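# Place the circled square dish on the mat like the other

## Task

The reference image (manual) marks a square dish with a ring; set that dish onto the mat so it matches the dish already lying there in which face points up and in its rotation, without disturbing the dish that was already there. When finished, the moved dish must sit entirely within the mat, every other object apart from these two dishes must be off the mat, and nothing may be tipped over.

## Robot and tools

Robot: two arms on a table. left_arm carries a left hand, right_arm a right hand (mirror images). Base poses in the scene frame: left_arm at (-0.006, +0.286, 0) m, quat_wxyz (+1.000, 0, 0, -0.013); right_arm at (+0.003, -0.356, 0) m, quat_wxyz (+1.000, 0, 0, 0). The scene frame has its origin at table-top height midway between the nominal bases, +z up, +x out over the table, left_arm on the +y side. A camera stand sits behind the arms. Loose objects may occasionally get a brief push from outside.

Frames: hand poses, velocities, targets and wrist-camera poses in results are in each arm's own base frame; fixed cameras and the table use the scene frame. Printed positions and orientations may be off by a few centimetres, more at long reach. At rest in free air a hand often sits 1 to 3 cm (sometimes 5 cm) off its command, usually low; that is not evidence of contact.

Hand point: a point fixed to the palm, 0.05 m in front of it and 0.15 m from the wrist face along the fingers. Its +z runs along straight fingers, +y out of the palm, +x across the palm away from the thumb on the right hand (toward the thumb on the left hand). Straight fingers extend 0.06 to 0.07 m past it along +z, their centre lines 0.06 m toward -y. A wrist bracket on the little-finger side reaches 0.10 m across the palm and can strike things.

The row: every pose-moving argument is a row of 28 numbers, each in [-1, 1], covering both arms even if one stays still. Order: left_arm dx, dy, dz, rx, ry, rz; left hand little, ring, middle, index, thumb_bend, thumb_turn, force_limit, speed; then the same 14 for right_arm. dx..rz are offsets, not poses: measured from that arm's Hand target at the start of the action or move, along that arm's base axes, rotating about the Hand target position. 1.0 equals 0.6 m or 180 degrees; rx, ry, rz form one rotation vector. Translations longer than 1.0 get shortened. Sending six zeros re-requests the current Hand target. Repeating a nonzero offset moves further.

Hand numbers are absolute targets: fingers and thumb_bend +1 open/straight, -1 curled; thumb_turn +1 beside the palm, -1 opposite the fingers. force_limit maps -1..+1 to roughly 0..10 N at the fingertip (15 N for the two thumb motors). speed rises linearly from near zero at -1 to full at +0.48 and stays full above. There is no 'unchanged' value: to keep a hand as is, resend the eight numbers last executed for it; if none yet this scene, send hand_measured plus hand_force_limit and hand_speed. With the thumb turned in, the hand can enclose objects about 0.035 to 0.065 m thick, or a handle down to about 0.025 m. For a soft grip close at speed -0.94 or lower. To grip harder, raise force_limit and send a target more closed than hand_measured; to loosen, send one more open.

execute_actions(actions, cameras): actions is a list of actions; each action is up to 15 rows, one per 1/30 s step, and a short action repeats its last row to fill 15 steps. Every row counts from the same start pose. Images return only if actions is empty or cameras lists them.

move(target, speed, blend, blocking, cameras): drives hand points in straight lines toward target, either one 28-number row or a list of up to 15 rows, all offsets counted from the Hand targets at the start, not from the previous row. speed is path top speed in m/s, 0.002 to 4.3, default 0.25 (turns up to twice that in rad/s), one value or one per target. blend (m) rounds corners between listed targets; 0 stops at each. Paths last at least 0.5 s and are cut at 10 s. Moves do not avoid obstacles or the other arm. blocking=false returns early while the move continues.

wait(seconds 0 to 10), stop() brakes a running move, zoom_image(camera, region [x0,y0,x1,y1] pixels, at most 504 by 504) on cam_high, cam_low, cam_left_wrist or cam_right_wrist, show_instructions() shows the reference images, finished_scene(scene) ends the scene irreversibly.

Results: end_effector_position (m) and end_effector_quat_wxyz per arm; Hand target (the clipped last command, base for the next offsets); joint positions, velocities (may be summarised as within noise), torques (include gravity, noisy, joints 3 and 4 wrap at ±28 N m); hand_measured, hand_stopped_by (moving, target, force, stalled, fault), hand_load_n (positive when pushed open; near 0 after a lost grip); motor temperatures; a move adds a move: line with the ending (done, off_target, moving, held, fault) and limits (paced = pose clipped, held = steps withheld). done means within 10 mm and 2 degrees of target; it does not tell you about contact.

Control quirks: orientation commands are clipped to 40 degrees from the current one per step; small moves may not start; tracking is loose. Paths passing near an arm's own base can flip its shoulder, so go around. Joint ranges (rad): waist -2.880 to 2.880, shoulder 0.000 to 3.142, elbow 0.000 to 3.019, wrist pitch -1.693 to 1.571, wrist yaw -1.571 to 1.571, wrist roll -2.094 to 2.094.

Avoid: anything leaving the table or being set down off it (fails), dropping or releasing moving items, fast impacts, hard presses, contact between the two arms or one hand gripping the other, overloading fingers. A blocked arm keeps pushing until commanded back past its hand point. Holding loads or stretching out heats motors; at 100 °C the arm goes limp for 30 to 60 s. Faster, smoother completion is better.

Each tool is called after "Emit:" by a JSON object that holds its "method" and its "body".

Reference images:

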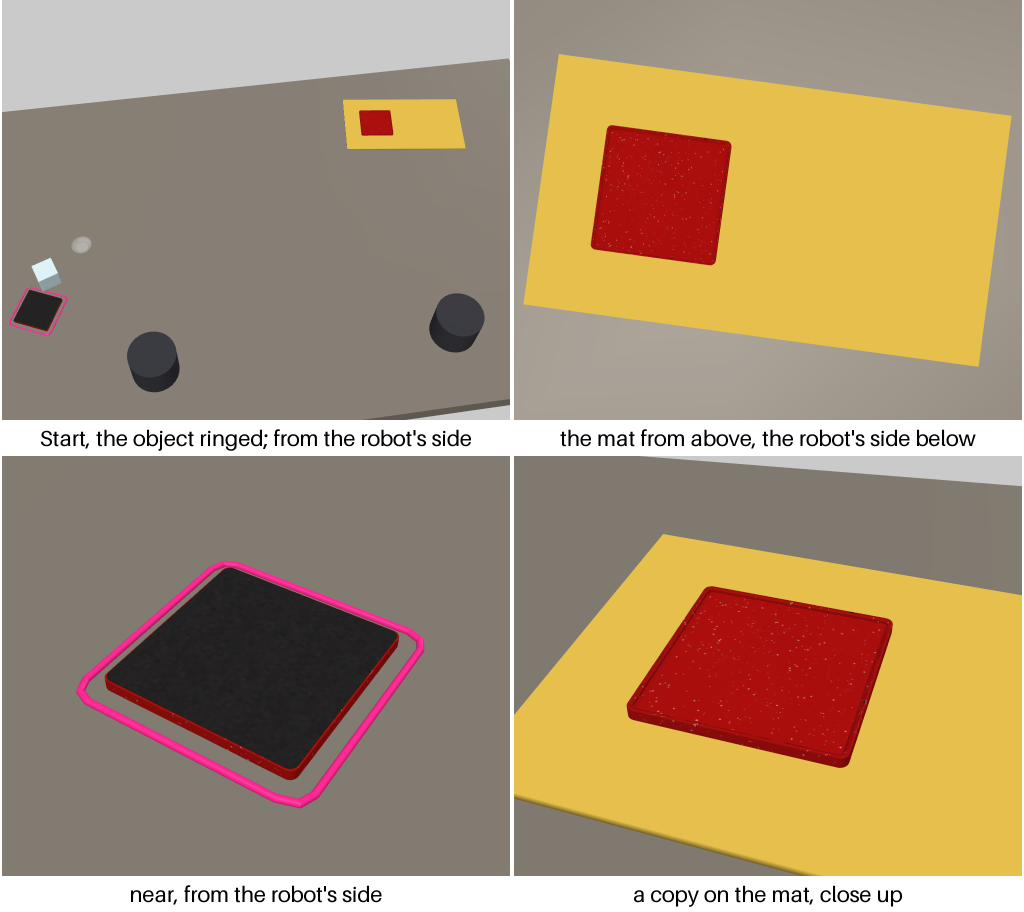

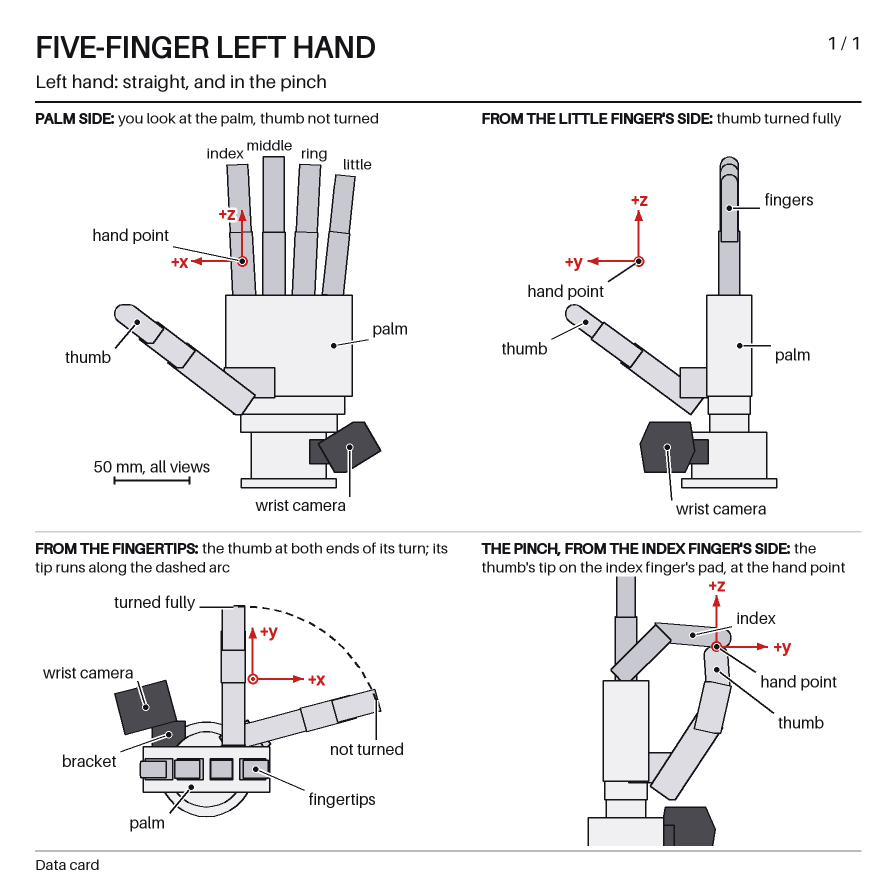

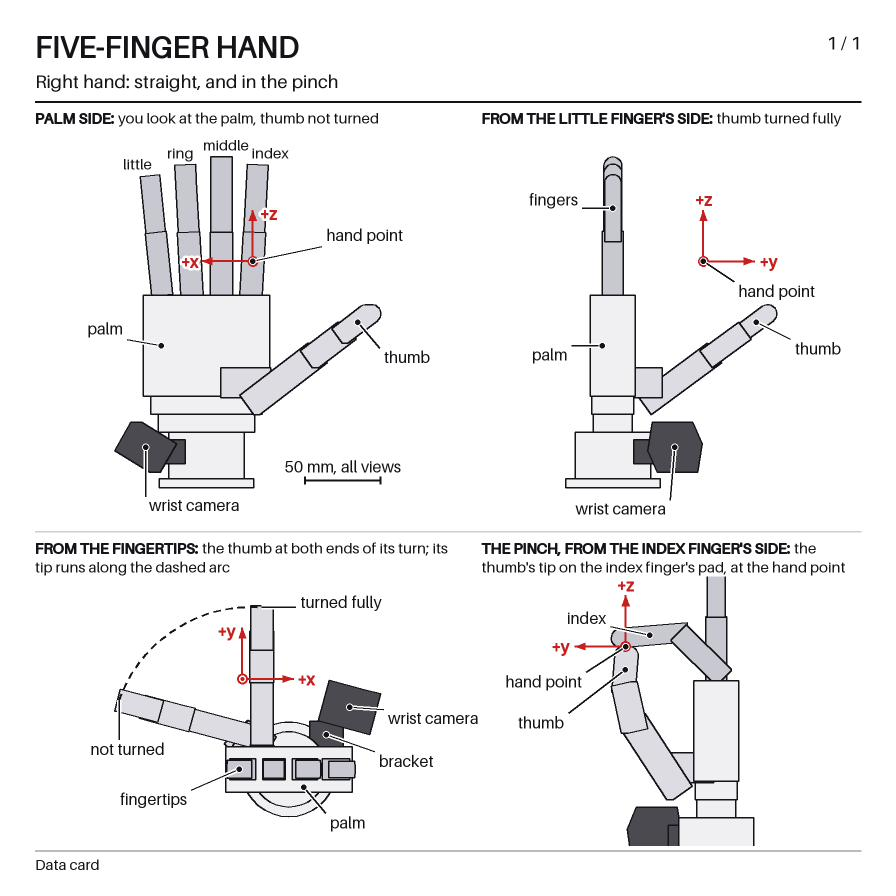

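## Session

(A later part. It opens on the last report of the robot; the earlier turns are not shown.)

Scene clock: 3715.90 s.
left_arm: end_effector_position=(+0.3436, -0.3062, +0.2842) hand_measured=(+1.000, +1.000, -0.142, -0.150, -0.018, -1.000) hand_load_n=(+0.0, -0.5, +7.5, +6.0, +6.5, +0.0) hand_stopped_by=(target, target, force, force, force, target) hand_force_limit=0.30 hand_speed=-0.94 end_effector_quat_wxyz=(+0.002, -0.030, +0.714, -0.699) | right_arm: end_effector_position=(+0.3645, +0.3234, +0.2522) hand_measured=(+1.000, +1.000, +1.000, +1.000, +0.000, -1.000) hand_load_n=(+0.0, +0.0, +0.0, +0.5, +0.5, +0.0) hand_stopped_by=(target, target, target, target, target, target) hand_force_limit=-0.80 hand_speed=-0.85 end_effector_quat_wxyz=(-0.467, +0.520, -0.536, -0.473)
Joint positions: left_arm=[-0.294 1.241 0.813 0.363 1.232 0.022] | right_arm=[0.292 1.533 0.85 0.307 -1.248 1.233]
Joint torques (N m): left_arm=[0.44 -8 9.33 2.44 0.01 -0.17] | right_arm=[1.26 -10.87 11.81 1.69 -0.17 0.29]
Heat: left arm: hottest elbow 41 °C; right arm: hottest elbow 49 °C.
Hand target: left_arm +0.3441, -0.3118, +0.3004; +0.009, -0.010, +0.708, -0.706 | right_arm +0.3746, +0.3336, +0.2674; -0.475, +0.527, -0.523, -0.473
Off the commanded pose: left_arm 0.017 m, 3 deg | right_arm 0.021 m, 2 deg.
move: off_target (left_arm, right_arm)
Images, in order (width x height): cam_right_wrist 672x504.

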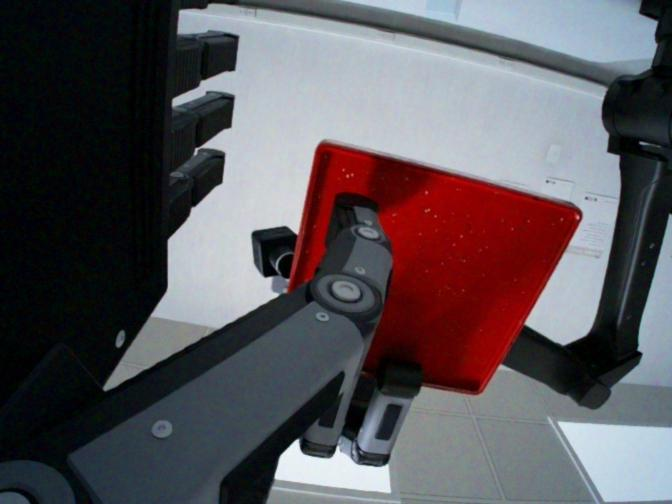

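Emit:
{"method": "move", "body": {"target": [[0,0,0,0,0,0,1,1,-0.45,-0.45,-0.3,-1,0.3,-0.94,0,0,0,0,0,0,1,1,0.0,0.0,0.0,-1,-0.7,-0.85],[0,0,0,0,0,0,1,1,-0.45,-0.45,-0.3,-1,0.3,-0.94,0,0,0,0,0,0,1,1,-0.13,-0.13,0.0,-1,-0.8,-0.93]], "speed": 0.02, "cameras": ["cam_right_wrist", "cam_high", "cam_left_wrist"]}}

Emit:
{"method": "zoom_image", "body": {"camera": "cam_high", "region": [330, 130, 430, 220]}}

Scene clock: 3731.43 s.
left_arm: end_effector_position=(+0.3433, -0.3061, +0.2842) hand_measured=(+1.000, +1.000, -0.142, -0.150, -0.018, -1.000) hand_load_n=(+0.0, +0.0, +7.5, +6.0, +8.0, +0.0) hand_stopped_by=(target, target, force, force, force, target) hand_force_limit=0.30 hand_speed=-0.94 end_effector_quat_wxyz=(+0.001, -0.029, +0.714, -0.699) | right_arm: end_effector_position=(+0.3648, +0.3235, +0.2521) hand_measured=(+1.000, +1.000, -0.130, -0.130, +0.000, -1.000) hand_load_n=(+0.0, +0.0, +0.0, +0.5, +0.0, +0.0) hand_stopped_by=(target, target, target, target, target, target) hand_force_limit=-0.80 hand_speed=-0.93 end_effector_quat_wxyz=(-0.467, +0.520, -0.537, -0.472)
Joint positions: left_arm=[-0.294 1.241 0.813 0.363 1.234 0.022] | right_arm=[0.292 1.533 0.85 0.307 -1.247 1.233]
Joint torques (N m): left_arm=[0.44 -7.94 9.33 2.45 -0.05 -0.17] | right_arm=[1.32 -10.93 11.75 1.66 -0.22 0.29]
Heat: left arm: hottest elbow 41 °C; right arm: hottest elbow 50 °C.
Hand target: left_arm +0.3441, -0.3118, +0.3004; +0.009, -0.010, +0.708, -0.706 | right_arm +0.3746, +0.3336, +0.2674; -0.475, +0.527, -0.523, -0.473
Off the commanded pose: left_arm 0.017 m, 3 deg | right_arm 0.021 m, 2 deg.
move: off_target (left_arm, right_arm); target 2's new numbers were sent with right_arm's hand 0.021 m and 2 deg from that target
Images, in order (width x height): cam_high 896x504, cam_left_wrist 672x504, cam_right_wrist 672x504.

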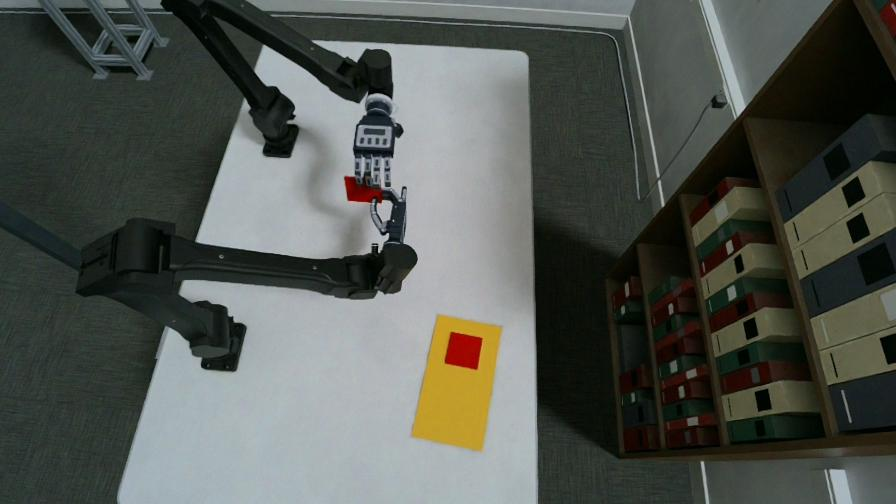

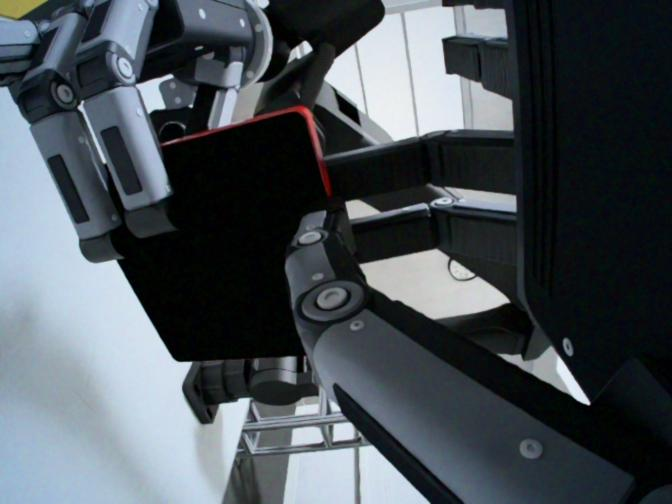

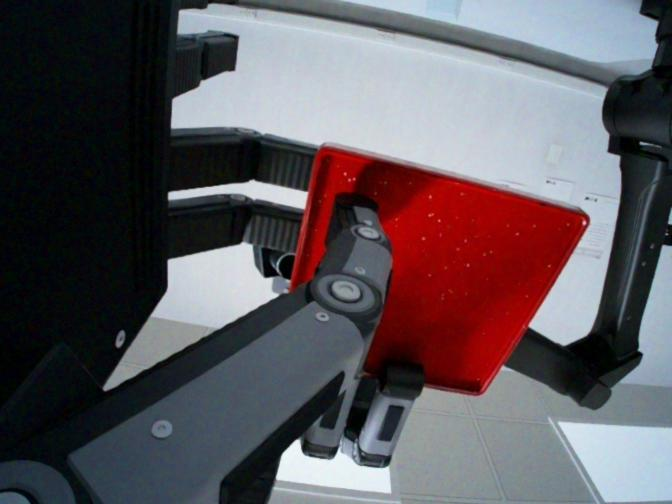

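Scaled by 5.040 from the camera's 896x504 image, which has a finer 1280x720 frame.

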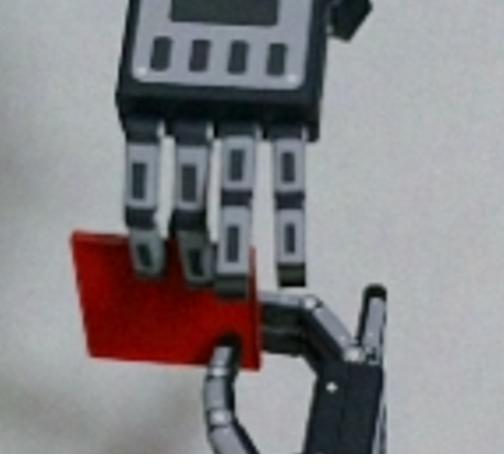

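Emit:
{"method": "move", "body": {"target": [[0,0,0,0,0,0,1,1,-0.45,-0.45,-0.3,-1,0.3,-0.94,0,0,0,0,0,0,1,1,-0.13,-0.13,-0.12,-1,-0.75,-0.93],[0,0,0,0,0,0,1,1,-0.45,-0.45,-0.3,-1,0.3,-0.94,0,0,0,0,0,0,1,1,-0.3,-0.3,-0.12,-1,-0.6,-0.94]], "speed": 0.02, "cameras": ["cam_right_wrist", "cam_high", "cam_left_wrist"]}}

Emit:
{"method": "zoom_image", "body": {"camera": "cam_high", "region": [330, 130, 430, 220]}}

Scene clock: 3745.27 s.
left_arm: end_effector_position=(+0.3424, -0.3072, +0.2842) hand_measured=(+1.000, +1.000, -0.142, -0.150, -0.018, -1.000) hand_load_n=(+0.0, +0.0, +7.5, +6.0, +7.0, +0.0) hand_stopped_by=(target, target, force, force, force, target) hand_force_limit=0.30 hand_speed=-0.94 end_effector_quat_wxyz=(+0.000, -0.028, +0.714, -0.699) | right_arm: end_effector_position=(+0.3638, +0.3246, +0.2522) hand_measured=(+1.000, +1.000, -0.156, -0.140, -0.120, -1.000) hand_load_n=(+0.0, +0.0, +3.5, +0.0, +1.0, +0.0) hand_stopped_by=(target, target, force, force, target, target) hand_force_limit=-0.60 hand_speed=-0.94 end_effector_quat_wxyz=(-0.466, +0.520, -0.536, -0.473)
Joint positions: left_arm=[-0.297 1.241 0.813 0.363 1.234 0.022] | right_arm=[0.295 1.533 0.85 0.307 -1.247 1.235]
Joint torques (N m): left_arm=[0.44 -8 9.33 2.45 -0.05 -0.17] | right_arm=[1.03 -10.87 11.75 1.69 -0.22 0.29]
Heat: left arm: hottest elbow 41 °C; right arm: hottest elbow 51 °C.
Hand target: left_arm +0.3441, -0.3118, +0.3004; +0.009, -0.010, +0.708, -0.706 | right_arm +0.3746, +0.3336, +0.2674; -0.475, +0.527, -0.523, -0.473
Off the commanded pose: left_arm 0.017 m, 3 deg | right_arm 0.021 m, 2 deg.
move: off_target (left_arm, right_arm); target 2's new numbers were sent with right_arm's hand 0.021 m and 2 deg from that target
Images, in order (width x height): cam_high 896x504, cam_left_wrist 672x504, cam_right_wrist 672x504.

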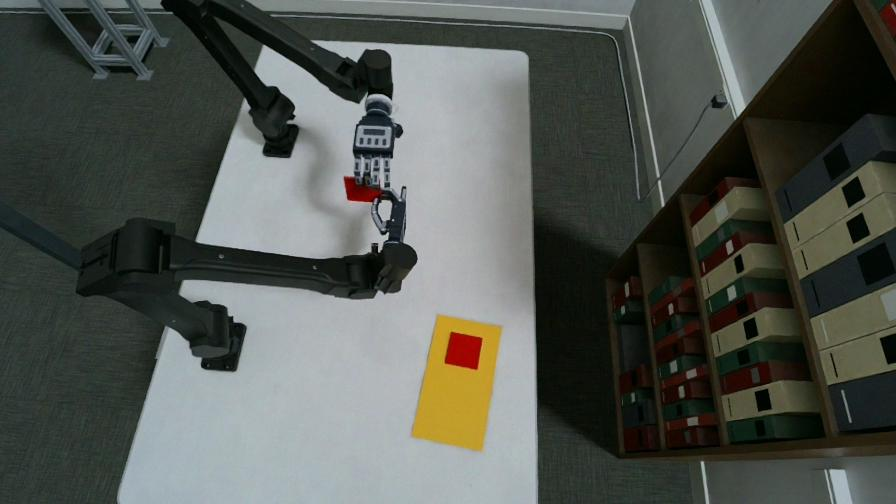

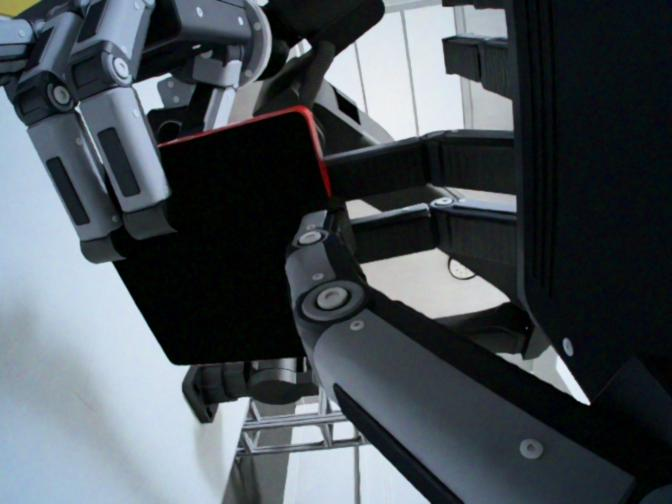

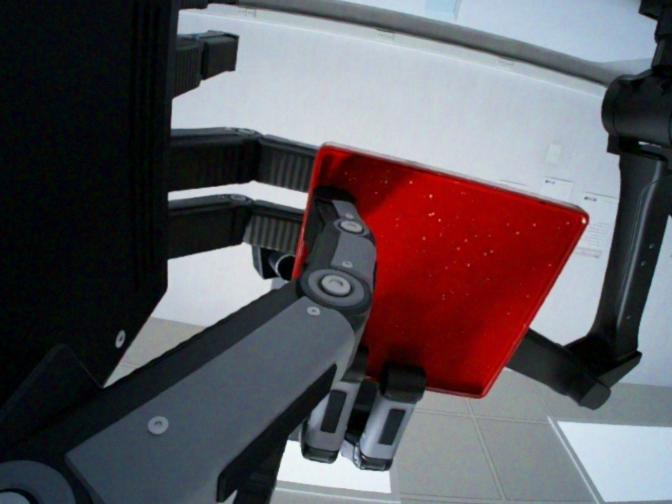

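Scaled by 5.040 from the camera's 896x504 image, which has a finer 1280x720 frame.

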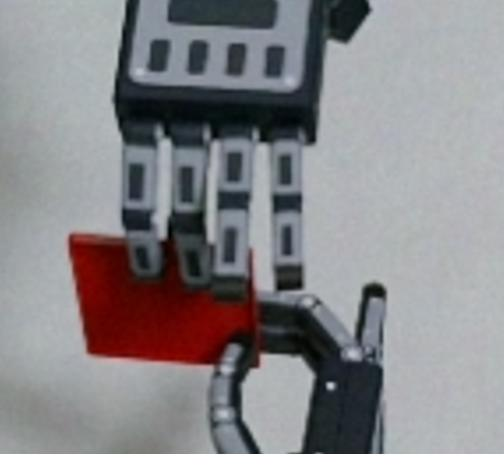

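Emit:
{"method": "move", "body": {"target": [[0,0,0,0,0,0,1,1,-0.45,-0.45,-0.3,-1,0.3,-0.94,0,0,0,0,0,0,1,1,-0.4,-0.42,-0.12,-1,-0.4,-0.94],[0,0,0,0,0,0,1,1,-0.45,-0.45,-0.3,-1,0.3,-0.94,0,0,0,0,0,0,1,1,-0.4,-0.42,-0.3,-1,-0.5,-0.94]], "speed": 0.02, "cameras": ["cam_right_wrist", "cam_high", "cam_left_wrist"]}}

Emit:
{"method": "zoom_image", "body": {"camera": "cam_high", "region": [330, 130, 430, 220]}}

Scene clock: 3757.23 s.
left_arm: end_effector_position=(+0.3419, -0.3077, +0.2842) hand_measured=(+1.000, +1.000, -0.142, -0.150, -0.018, -1.000) hand_load_n=(+0.0, +0.0, +8.0, +6.0, +6.0, +0.0) hand_stopped_by=(target, target, force, force, force, target) hand_force_limit=0.30 hand_speed=-0.94 end_effector_quat_wxyz=(+0.000, -0.027, +0.714, -0.699) | right_arm: end_effector_position=(+0.3638, +0.3246, +0.2522) hand_measured=(+1.000, +1.000, -0.156, -0.156, -0.126, -1.000) hand_load_n=(+0.0, +0.0, +3.5, +3.5, +4.0, -0.5) hand_stopped_by=(target, target, force, force, force, target) hand_force_limit=-0.50 hand_speed=-0.94 end_effector_quat_wxyz=(-0.466, +0.520, -0.536, -0.473)
Joint positions: left_arm=[-0.299 1.241 0.813 0.363 1.234 0.022] | right_arm=[0.295 1.533 0.85 0.307 -1.247 1.235]
Joint torques (N m): left_arm=[0.38 -8 9.33 2.44 -0.05 -0.17] | right_arm=[1.14 -10.87 11.75 1.69 -0.22 0.29]
Motor temperatures (°C): left_arm=[23 29 41 23 23 25] | right_arm=[22 26 52 22 24 26]
Heat: left arm: hottest elbow 41 °C; right arm: hottest elbow 52 °C.
Hand target: left_arm +0.3441, -0.3118, +0.3004; +0.009, -0.010, +0.708, -0.706 | right_arm +0.3746, +0.3336, +0.2674; -0.475, +0.527, -0.523, -0.473
Off the commanded pose: left_arm 0.017 m, 3 deg | right_arm 0.021 m, 2 deg.
move: off_target (left_arm, right_arm); target 2's new numbers were sent with right_arm's hand 0.021 m and 2 deg from that target
Images, in order (width x height): cam_high 896x504, cam_left_wrist 672x504, cam_right_wrist 672x504.

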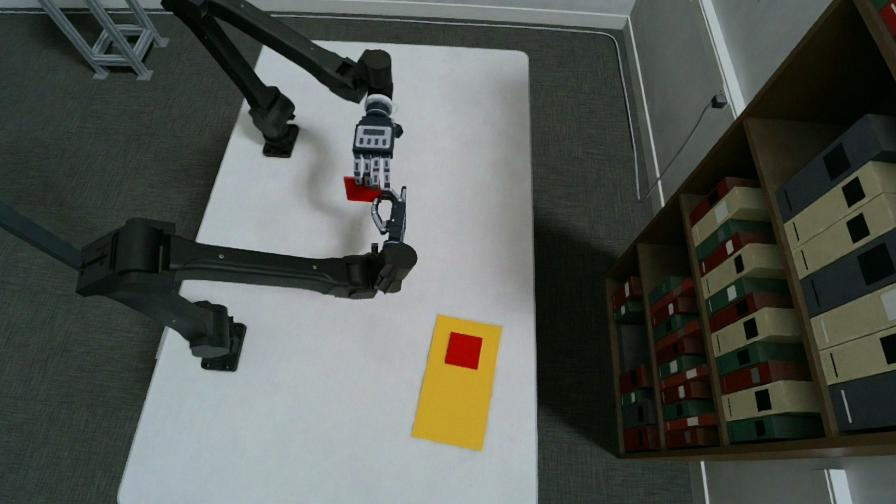

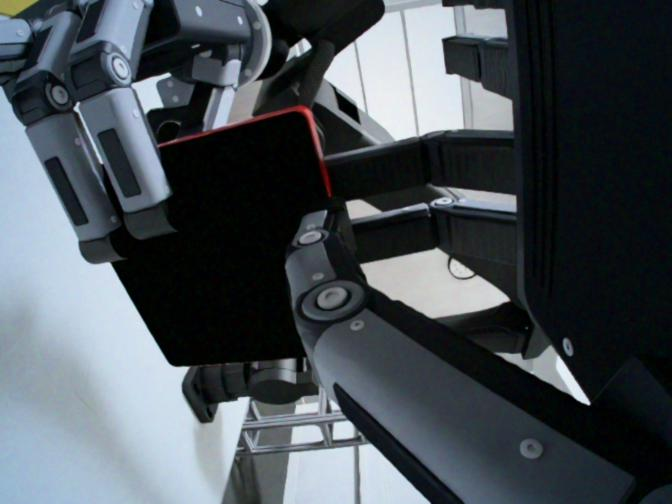

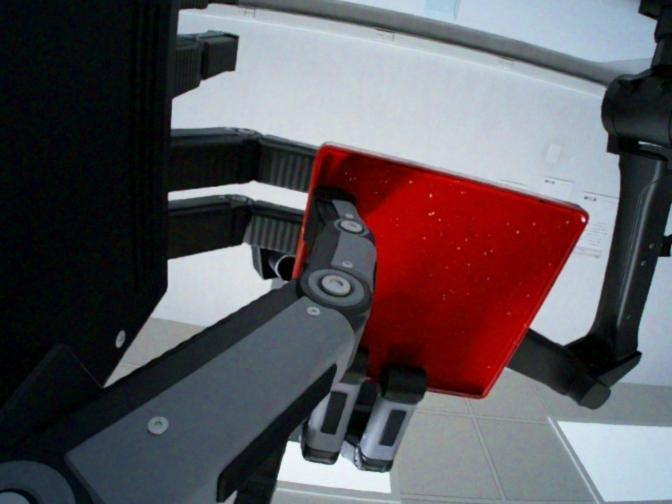

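Scaled by 5.040 from the camera's 896x504 image, which has a finer 1280x720 frame.

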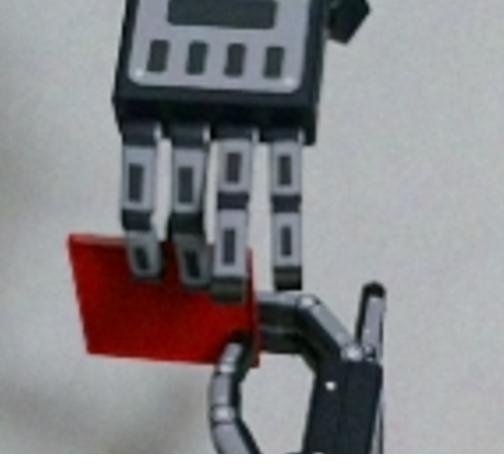

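Emit:
{"method": "move", "body": {"target": [[0,0,0,0,0,0,1,1,-0.45,-0.45,-0.3,-1,0.3,-0.94,0,0,0,0,0,0,1,1,-0.5,-0.52,-0.3,-1,0.2,-0.94],[0,0,0,0,0,0,1,1,-0.45,-0.45,-0.3,-1,0.3,-0.94,0,0,0,0,0,0,1,1,-0.5,-0.52,-0.4,-1,0.1,-0.94]], "speed": 0.02, "cameras": ["cam_right_wrist"]}}

Scene clock: 3764.40 s.
left_arm: end_effector_position=(+0.3419, -0.3077, +0.2842) hand_measured=(+1.000, +1.000, -0.142, -0.150, -0.018, -1.000) hand_load_n=(+0.0, +0.0, +8.5, +5.5, +6.5, +0.0) hand_stopped_by=(target, target, force, force, force, target) hand_force_limit=0.30 hand_speed=-0.94 end_effector_quat_wxyz=(+0.000, -0.027, +0.714, -0.699) | right_arm: end_effector_position=(+0.3638, +0.3246, +0.2522) hand_measured=(+1.000, +1.000, -0.166, -0.164, -0.132, -1.000) hand_load_n=(+0.0, +0.0, +7.5, +7.5, +8.5, -0.5) hand_stopped_by=(target, target, force, force, force, target) hand_force_limit=0.10 hand_speed=-0.94 end_effector_quat_wxyz=(-0.466, +0.520, -0.536, -0.473)
Joint positions: left_arm=[-0.299 1.241 0.813 0.363 1.234 0.022] | right_arm=[0.295 1.533 0.85 0.307 -1.247 1.235]
Joint torques (N m): left_arm=[0.44 -7.94 9.35 2.45 -0.04 -0.17] | right_arm=[1.08 -10.87 11.78 1.7 -0.21 0.28]
Heat: left arm: hottest elbow 41 °C; right arm: hottest elbow 52 °C.
Hand target: left_arm +0.3441, -0.3118, +0.3004; +0.009, -0.010, +0.708, -0.706 | right_arm +0.3746, +0.3336, +0.2674; -0.475, +0.527, -0.523, -0.473
Off the commanded pose: left_arm 0.017 m, 3 deg | right_arm 0.021 m, 2 deg.
move: off_target (left_arm, right_arm); target 2's new numbers were sent with right_arm's hand 0.021 m and 2 deg from that target
Images, in order (width x height): cam_right_wrist 672x504.

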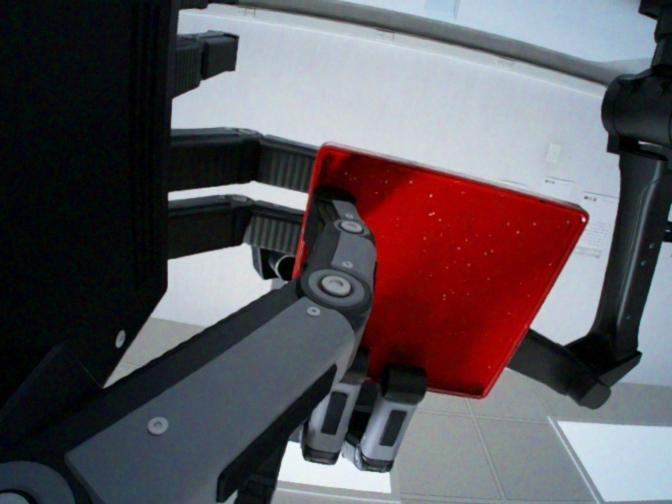

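Emit:
{"method": "move", "body": {"target": [[0,0,0,0,0,0,1,1,0.0,0.0,0.12,-1,0.3,-0.85,0,0,0,0,0,0,1,1,-0.5,-0.52,-0.4,-1,0.1,-0.94],[0,0,0,0,0,0,1,1,0.6,0.6,0.3,-1,0.3,-0.7,0,0,0,0,0,0,1,1,-0.5,-0.52,-0.4,-1,0.1,-0.94]], "speed": 0.02, "cameras": ["cam_right_wrist", "cam_left_wrist"]}}

Scene clock: 3796.13 s.
left_arm: end_effector_position=(+0.3417, -0.3078, +0.2850) hand_measured=(+1.000, +1.000, +0.600, +0.600, +0.300, -1.000) hand_load_n=(+0.0, -0.5, +0.0, +0.0, +0.0, +0.0) hand_stopped_by=(target, target, target, target, target, target) hand_force_limit=0.30 hand_speed=-0.70 end_effector_quat_wxyz=(-0.002, -0.029, +0.714, -0.700) | right_arm: end_effector_position=(+0.3655, +0.3244, +0.2488) hand_measured=(+1.000, +1.000, -0.166, -0.164, -0.132, -1.000) hand_load_n=(+0.5, +0.0, +8.0, +7.0, +8.5, -0.5) hand_stopped_by=(target, target, force, force, force, target) hand_force_limit=0.10 hand_speed=-0.94 end_effector_quat_wxyz=(-0.464, +0.518, -0.540, -0.474)
Joint positions: left_arm=[-0.299 1.241 0.813 0.368 1.234 0.013] | right_arm=[0.293 1.541 0.85 0.307 -1.245 1.235]
Joint torques (N m): left_arm=[0.44 -8 9.35 2.22 -0.07 -0.17] | right_arm=[1.2 -11.46 11.7 1.69 -0.26 0.28]
Heat: left arm: hottest elbow 41 °C; right arm: hottest elbow 52 °C.
Hand target: left_arm +0.3441, -0.3118, +0.3004; +0.009, -0.010, +0.708, -0.706 | right_arm +0.3746, +0.3336, +0.2674; -0.475, +0.527, -0.523, -0.473
Off the commanded pose: left_arm 0.016 m, 3 deg | right_arm 0.023 m, 2 deg.
move: off_target (left_arm, right_arm); target 2's new numbers were sent with left_arm's hand 0.016 m and 3 deg from that target
Images, in order (width x height): cam_left_wrist 672x504, cam_right_wrist 672x504.

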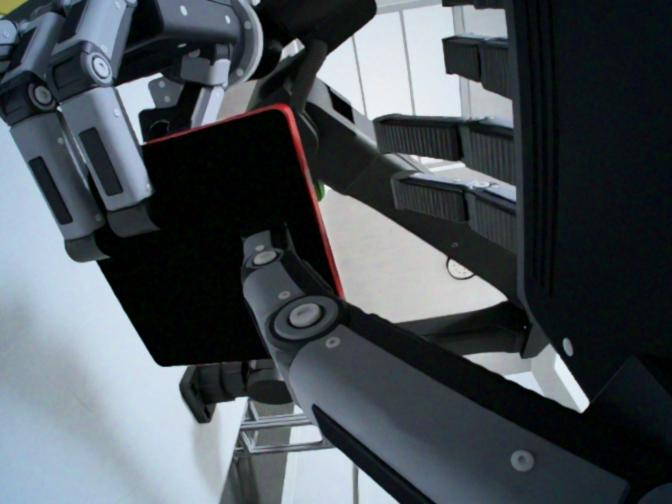

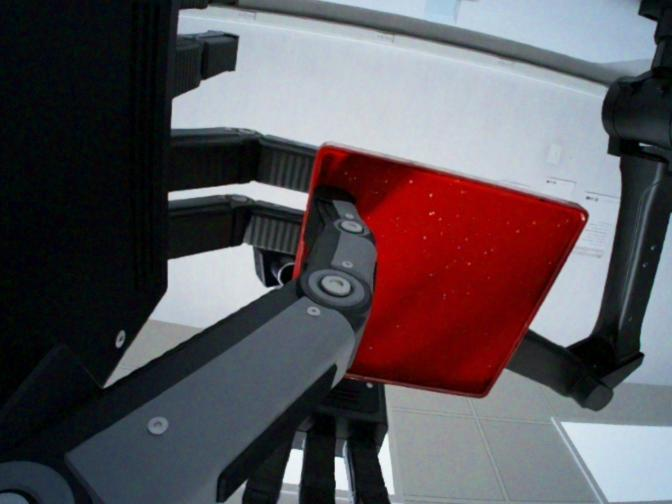

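Emit:
{"method": "move", "body": {"target": [[0,0,0.13,0,0,0,1,1,1,1,0.3,-1,0.3,-0.5,0,0,0,0,0,0,1,1,-0.5,-0.52,-0.4,-1,0.1,-0.94],[0,0.3,0.22,0,0,0,1,1,1,1,0.3,-1,0.3,-0.5,0,0,0,0,0,0,1,1,-0.5,-0.52,-0.4,-1,0.1,-0.94]], "speed": 0.12, "blend": [0.02, 0], "cameras": ["cam_right_wrist", "cam_high"]}}

Scene clock: 3817.17 s.
left_arm: end_effector_position=(+0.3437, -0.1342, +0.4063) hand_measured=(+1.000, +1.000, +1.000, +1.000, +0.300, -1.000) hand_load_n=(+0.0, +0.0, +0.0, +0.0, +0.0, +0.0) hand_stopped_by=(target, target, target, target, target, target) hand_force_limit=0.30 hand_speed=-0.50 end_effector_quat_wxyz=(+0.043, -0.083, +0.702, -0.706) | right_arm: end_effector_position=(+0.3655, +0.3244, +0.2488) hand_measured=(+1.000, +1.000, -0.166, -0.164, -0.132, -1.000) hand_load_n=(+0.0, +0.0, +8.0, +7.0, +8.5, -0.5) hand_stopped_by=(target, target, force, force, force, target) hand_force_limit=0.10 hand_speed=-0.94 end_effector_quat_wxyz=(-0.464, +0.518, -0.540, -0.474)
Joint positions: left_arm=[0.183 1.054 0.977 0.087 1.576 -0.066] | right_arm=[0.293 1.541 0.85 0.307 -1.245 1.235]
Joint torques (N m): left_arm=[1.61 -6.48 12 0.72 -0.09 -0.16] | right_arm=[1.14 -11.46 11.74 1.69 -0.27 0.29]
Heat: left arm: hottest elbow 41 °C; right arm: hottest elbow 52 °C.
Hand target: left_arm +0.3441, -0.1318, +0.4324; +0.009, -0.010, +0.708, -0.706 | right_arm +0.3746, +0.3336, +0.2674; -0.475, +0.527, -0.523, -0.473
Off the commanded pose: left_arm 0.026 m, 9 deg | right_arm 0.023 m, 2 deg.
joint sent to its limit (left arm) — joint 5 (wrist yaw), upper limit. The joint targets are off in position and orientation.
move: off_target (left_arm, right_arm)
Images, in order (width x height): cam_high 896x504, cam_right_wrist 672x504.

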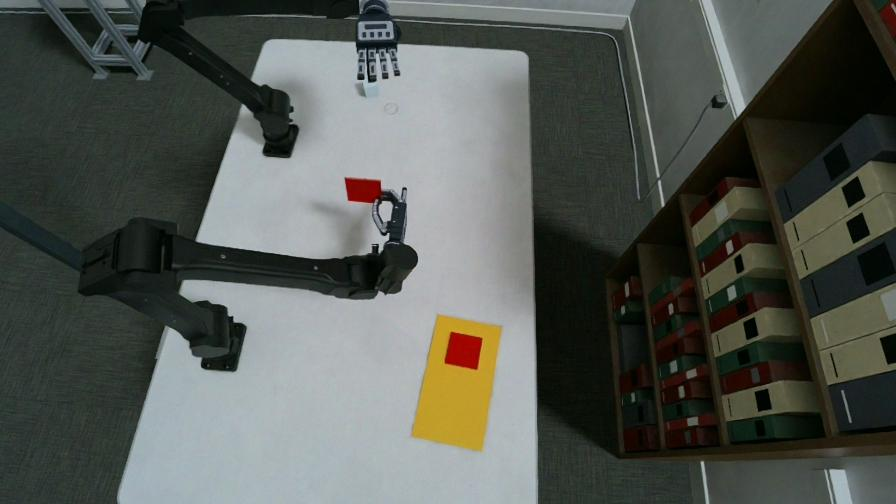

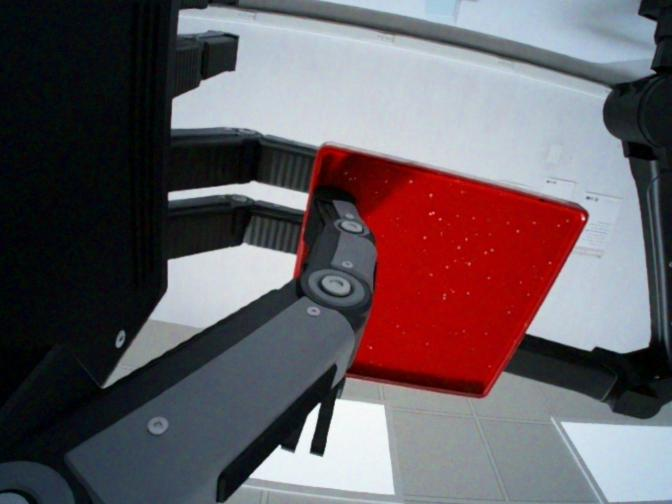

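Emit:
{"method": "move", "body": {"target": [[0,0,0,0,0,0,1,1,1,1,0.3,-1,0.3,-0.5,0.1423,-0.3227,0,-0.2345,-0.0182,-0.0485,-1,-1,-0.5,-0.52,-0.4,-1,0.1,-0.94],[0,0,0,0,0,0,1,1,1,1,0.3,-1,0.3,-0.5,0.3007,-0.6643,-0.16,-0.469,-0.0364,-0.0969,-1,-1,-0.5,-0.52,-0.4,-1,0.1,-0.94]], "speed": 0.15, "blend": [0.04, 0], "cameras": ["cam_right_wrist", "cam_high", "cam_low"]}}

Scene clock: 3919.77 s.
left_arm: end_effector_position=(+0.3434, -0.1343, +0.4064) hand_measured=(+1.000, +1.000, +1.000, +1.000, +0.300, -1.000) hand_load_n=(+0.0, +0.0, +0.0, +0.0, +0.0, +0.0) hand_stopped_by=(target, target, target, target, target, target) hand_force_limit=0.30 hand_speed=-0.50 end_effector_quat_wxyz=(+0.041, -0.084, +0.702, -0.706) | right_arm: end_effector_position=(+0.5302, -0.0539, +0.1511) hand_measured=(-0.694, -0.694, -0.166, -0.164, -0.132, -1.000) hand_load_n=(+0.0, +0.5, +8.0, +9.0, +8.5, +0.0) hand_stopped_by=(moving, moving, force, force, force, target) hand_force_limit=0.10 hand_speed=-0.94 end_effector_quat_wxyz=(+0.064, -0.657, +0.748, -0.071)
Joint positions: left_arm=[0.183 1.054 0.977 0.087 1.576 -0.071] | right_arm=[-0.158 1.772 1.609 -1.216 -0.007 -0.028]
Joint torques (N m): left_arm=[1.55 -6.48 11.95 0.92 -0.09 -0.17] | right_arm=[-0.32 -16.15 14.22 1.06 0.03 -0.03]
Heat: left arm: hottest elbow 43 °C; right arm: hottest elbow 51 °C.
Hand target: left_arm +0.3441, -0.1318, +0.4324; +0.009, -0.010, +0.708, -0.706 | right_arm +0.5550, -0.0649, +0.1714; +0.087, -0.654, +0.745, -0.098
Off the commanded pose: left_arm 0.026 m, 9 deg | right_arm 0.034 m, 4 deg.
joint sent to its limit (left arm) — joint 5 (wrist yaw), upper limit.
move: moving (right_arm; no rest 5 s after the path's end), off_target (left_arm)
Images, in order (width x height): cam_high 896x504, cam_low 896x504, cam_right_wrist 672x504.

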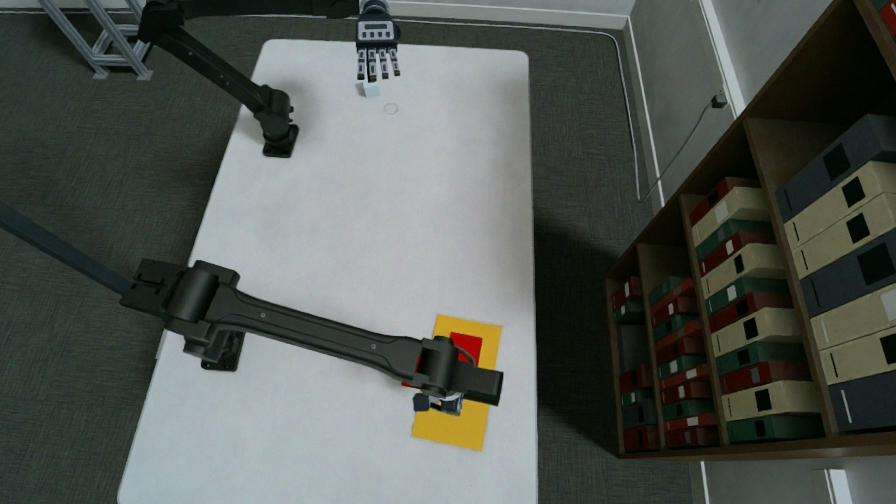

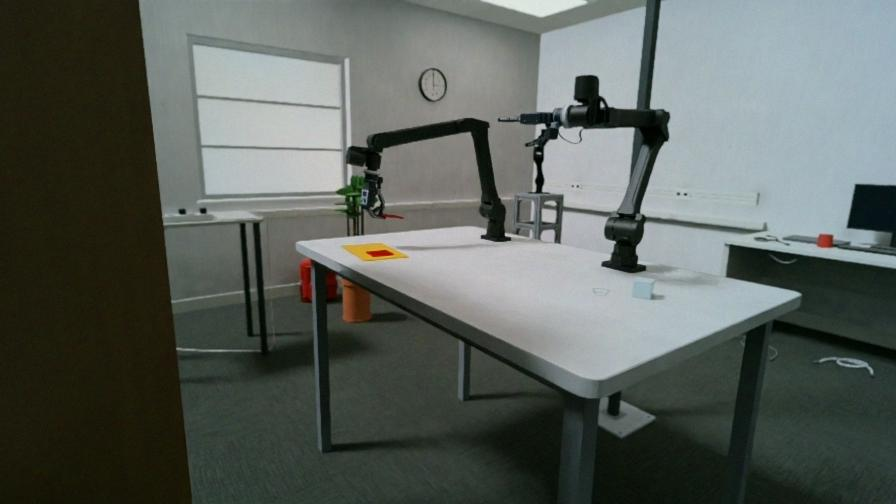

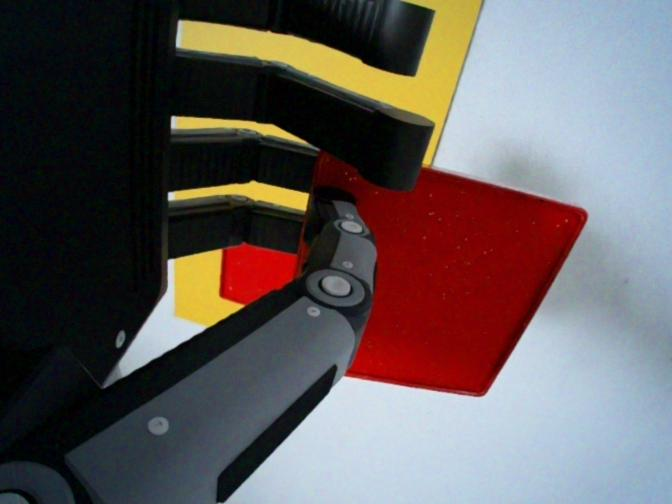

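Emit:
{"method": "zoom_image", "body": {"camera": "cam_low", "region": [330, 150, 450, 270]}}

Scaled by 4.200 from the camera's 896x504 image, which has a finer 1280x720 frame.

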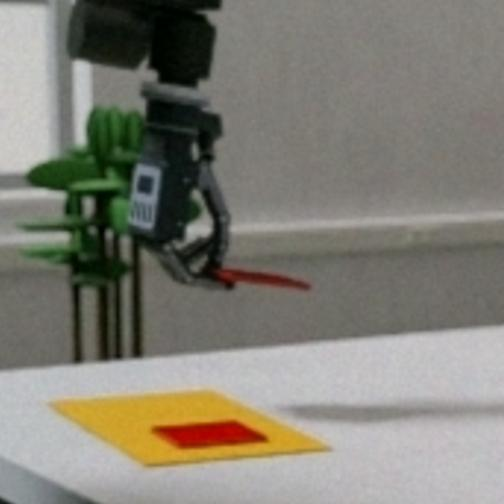

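Emit:
{"method": "move", "body": {"target": [0,0,0,0,0,0,1,1,1,1,0.3,-1,0.3,-0.5,0,0,0,0,0,0,-1,-1,-0.5,-0.52,-0.4,-1,0.1,-0.5], "speed": 0.05, "cameras": ["cam_right_wrist", "cam_high"]}}

Emit:
{"method": "zoom_image", "body": {"camera": "cam_high", "region": [380, 300, 520, 460]}}

Scene clock: 3949.43 s.
left_arm: end_effector_position=(+0.3434, -0.1343, +0.4064) hand_measured=(+1.000, +1.000, +1.000, +1.000, +0.300, -1.000) hand_load_n=(+0.0, +0.0, +0.0, +0.0, +0.0, +0.0) hand_stopped_by=(target, target, target, target, target, target) hand_force_limit=0.30 hand_speed=-0.50 end_effector_quat_wxyz=(+0.041, -0.084, +0.702, -0.706) | right_arm: end_effector_position=(+0.5302, -0.0539, +0.1511) hand_measured=(-1.000, -1.000, -0.166, -0.164, -0.132, -1.000) hand_load_n=(+0.0, +0.0, +8.0, +9.0, +8.5, +0.0) hand_stopped_by=(target, target, force, force, force, target) hand_force_limit=0.10 hand_speed=-0.50 end_effector_quat_wxyz=(+0.064, -0.657, +0.748, -0.071)
Joint positions: left_arm=[0.183 1.054 0.977 0.087 1.576 -0.071] | right_arm=[-0.158 1.772 1.609 -1.216 -0.007 -0.028]
Joint torques (N m): left_arm=[1.55 -6.48 11.95 0.92 -0.09 -0.17] | right_arm=[-0.26 -16.15 14.2 1.05 0.03 -0.04]
Heat: left arm: hottest elbow 44 °C; right arm: hottest elbow 51 °C.
Hand target: left_arm +0.3441, -0.1318, +0.4324; +0.009, -0.010, +0.708, -0.706 | right_arm +0.5550, -0.0649, +0.1714; +0.087, -0.654, +0.745, -0.098
Off the commanded pose: left_arm 0.026 m, 9 deg | right_arm 0.034 m, 4 deg.
joint sent to its limit (left arm) — joint 5 (wrist yaw), upper limit. The joint targets are off in position and orientation.
move: off_target (left_arm, right_arm)
Images, in order (width x height): cam_high 896x504, cam_right_wrist 672x504.

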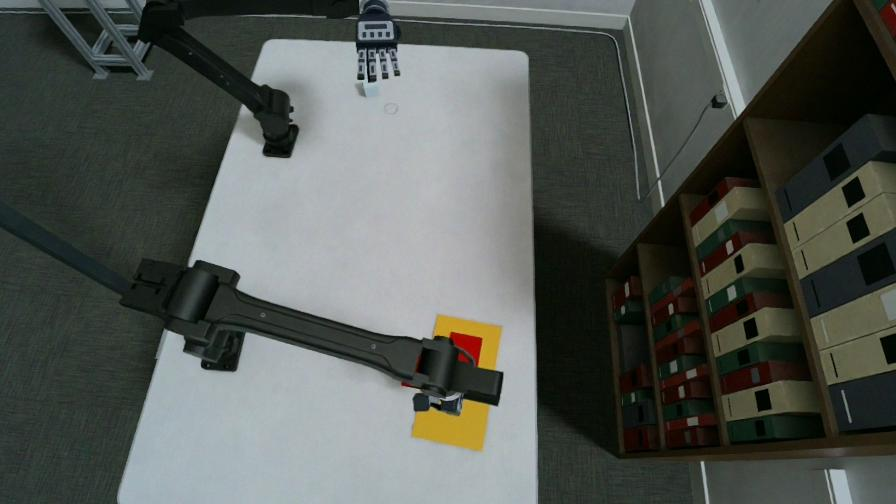

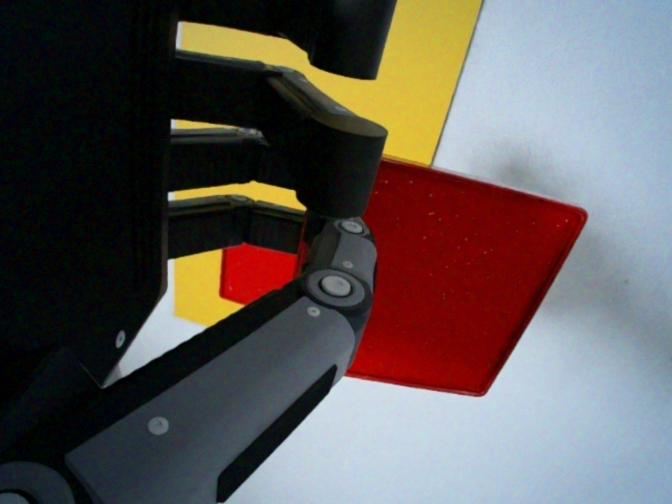

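Scaled by 3.150 from the camera's 896x504 image, which has a finer 1280x720 frame.

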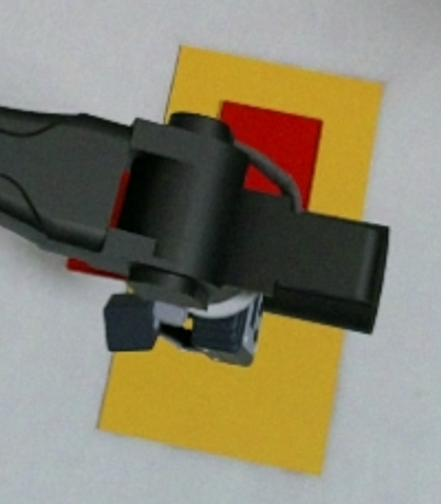

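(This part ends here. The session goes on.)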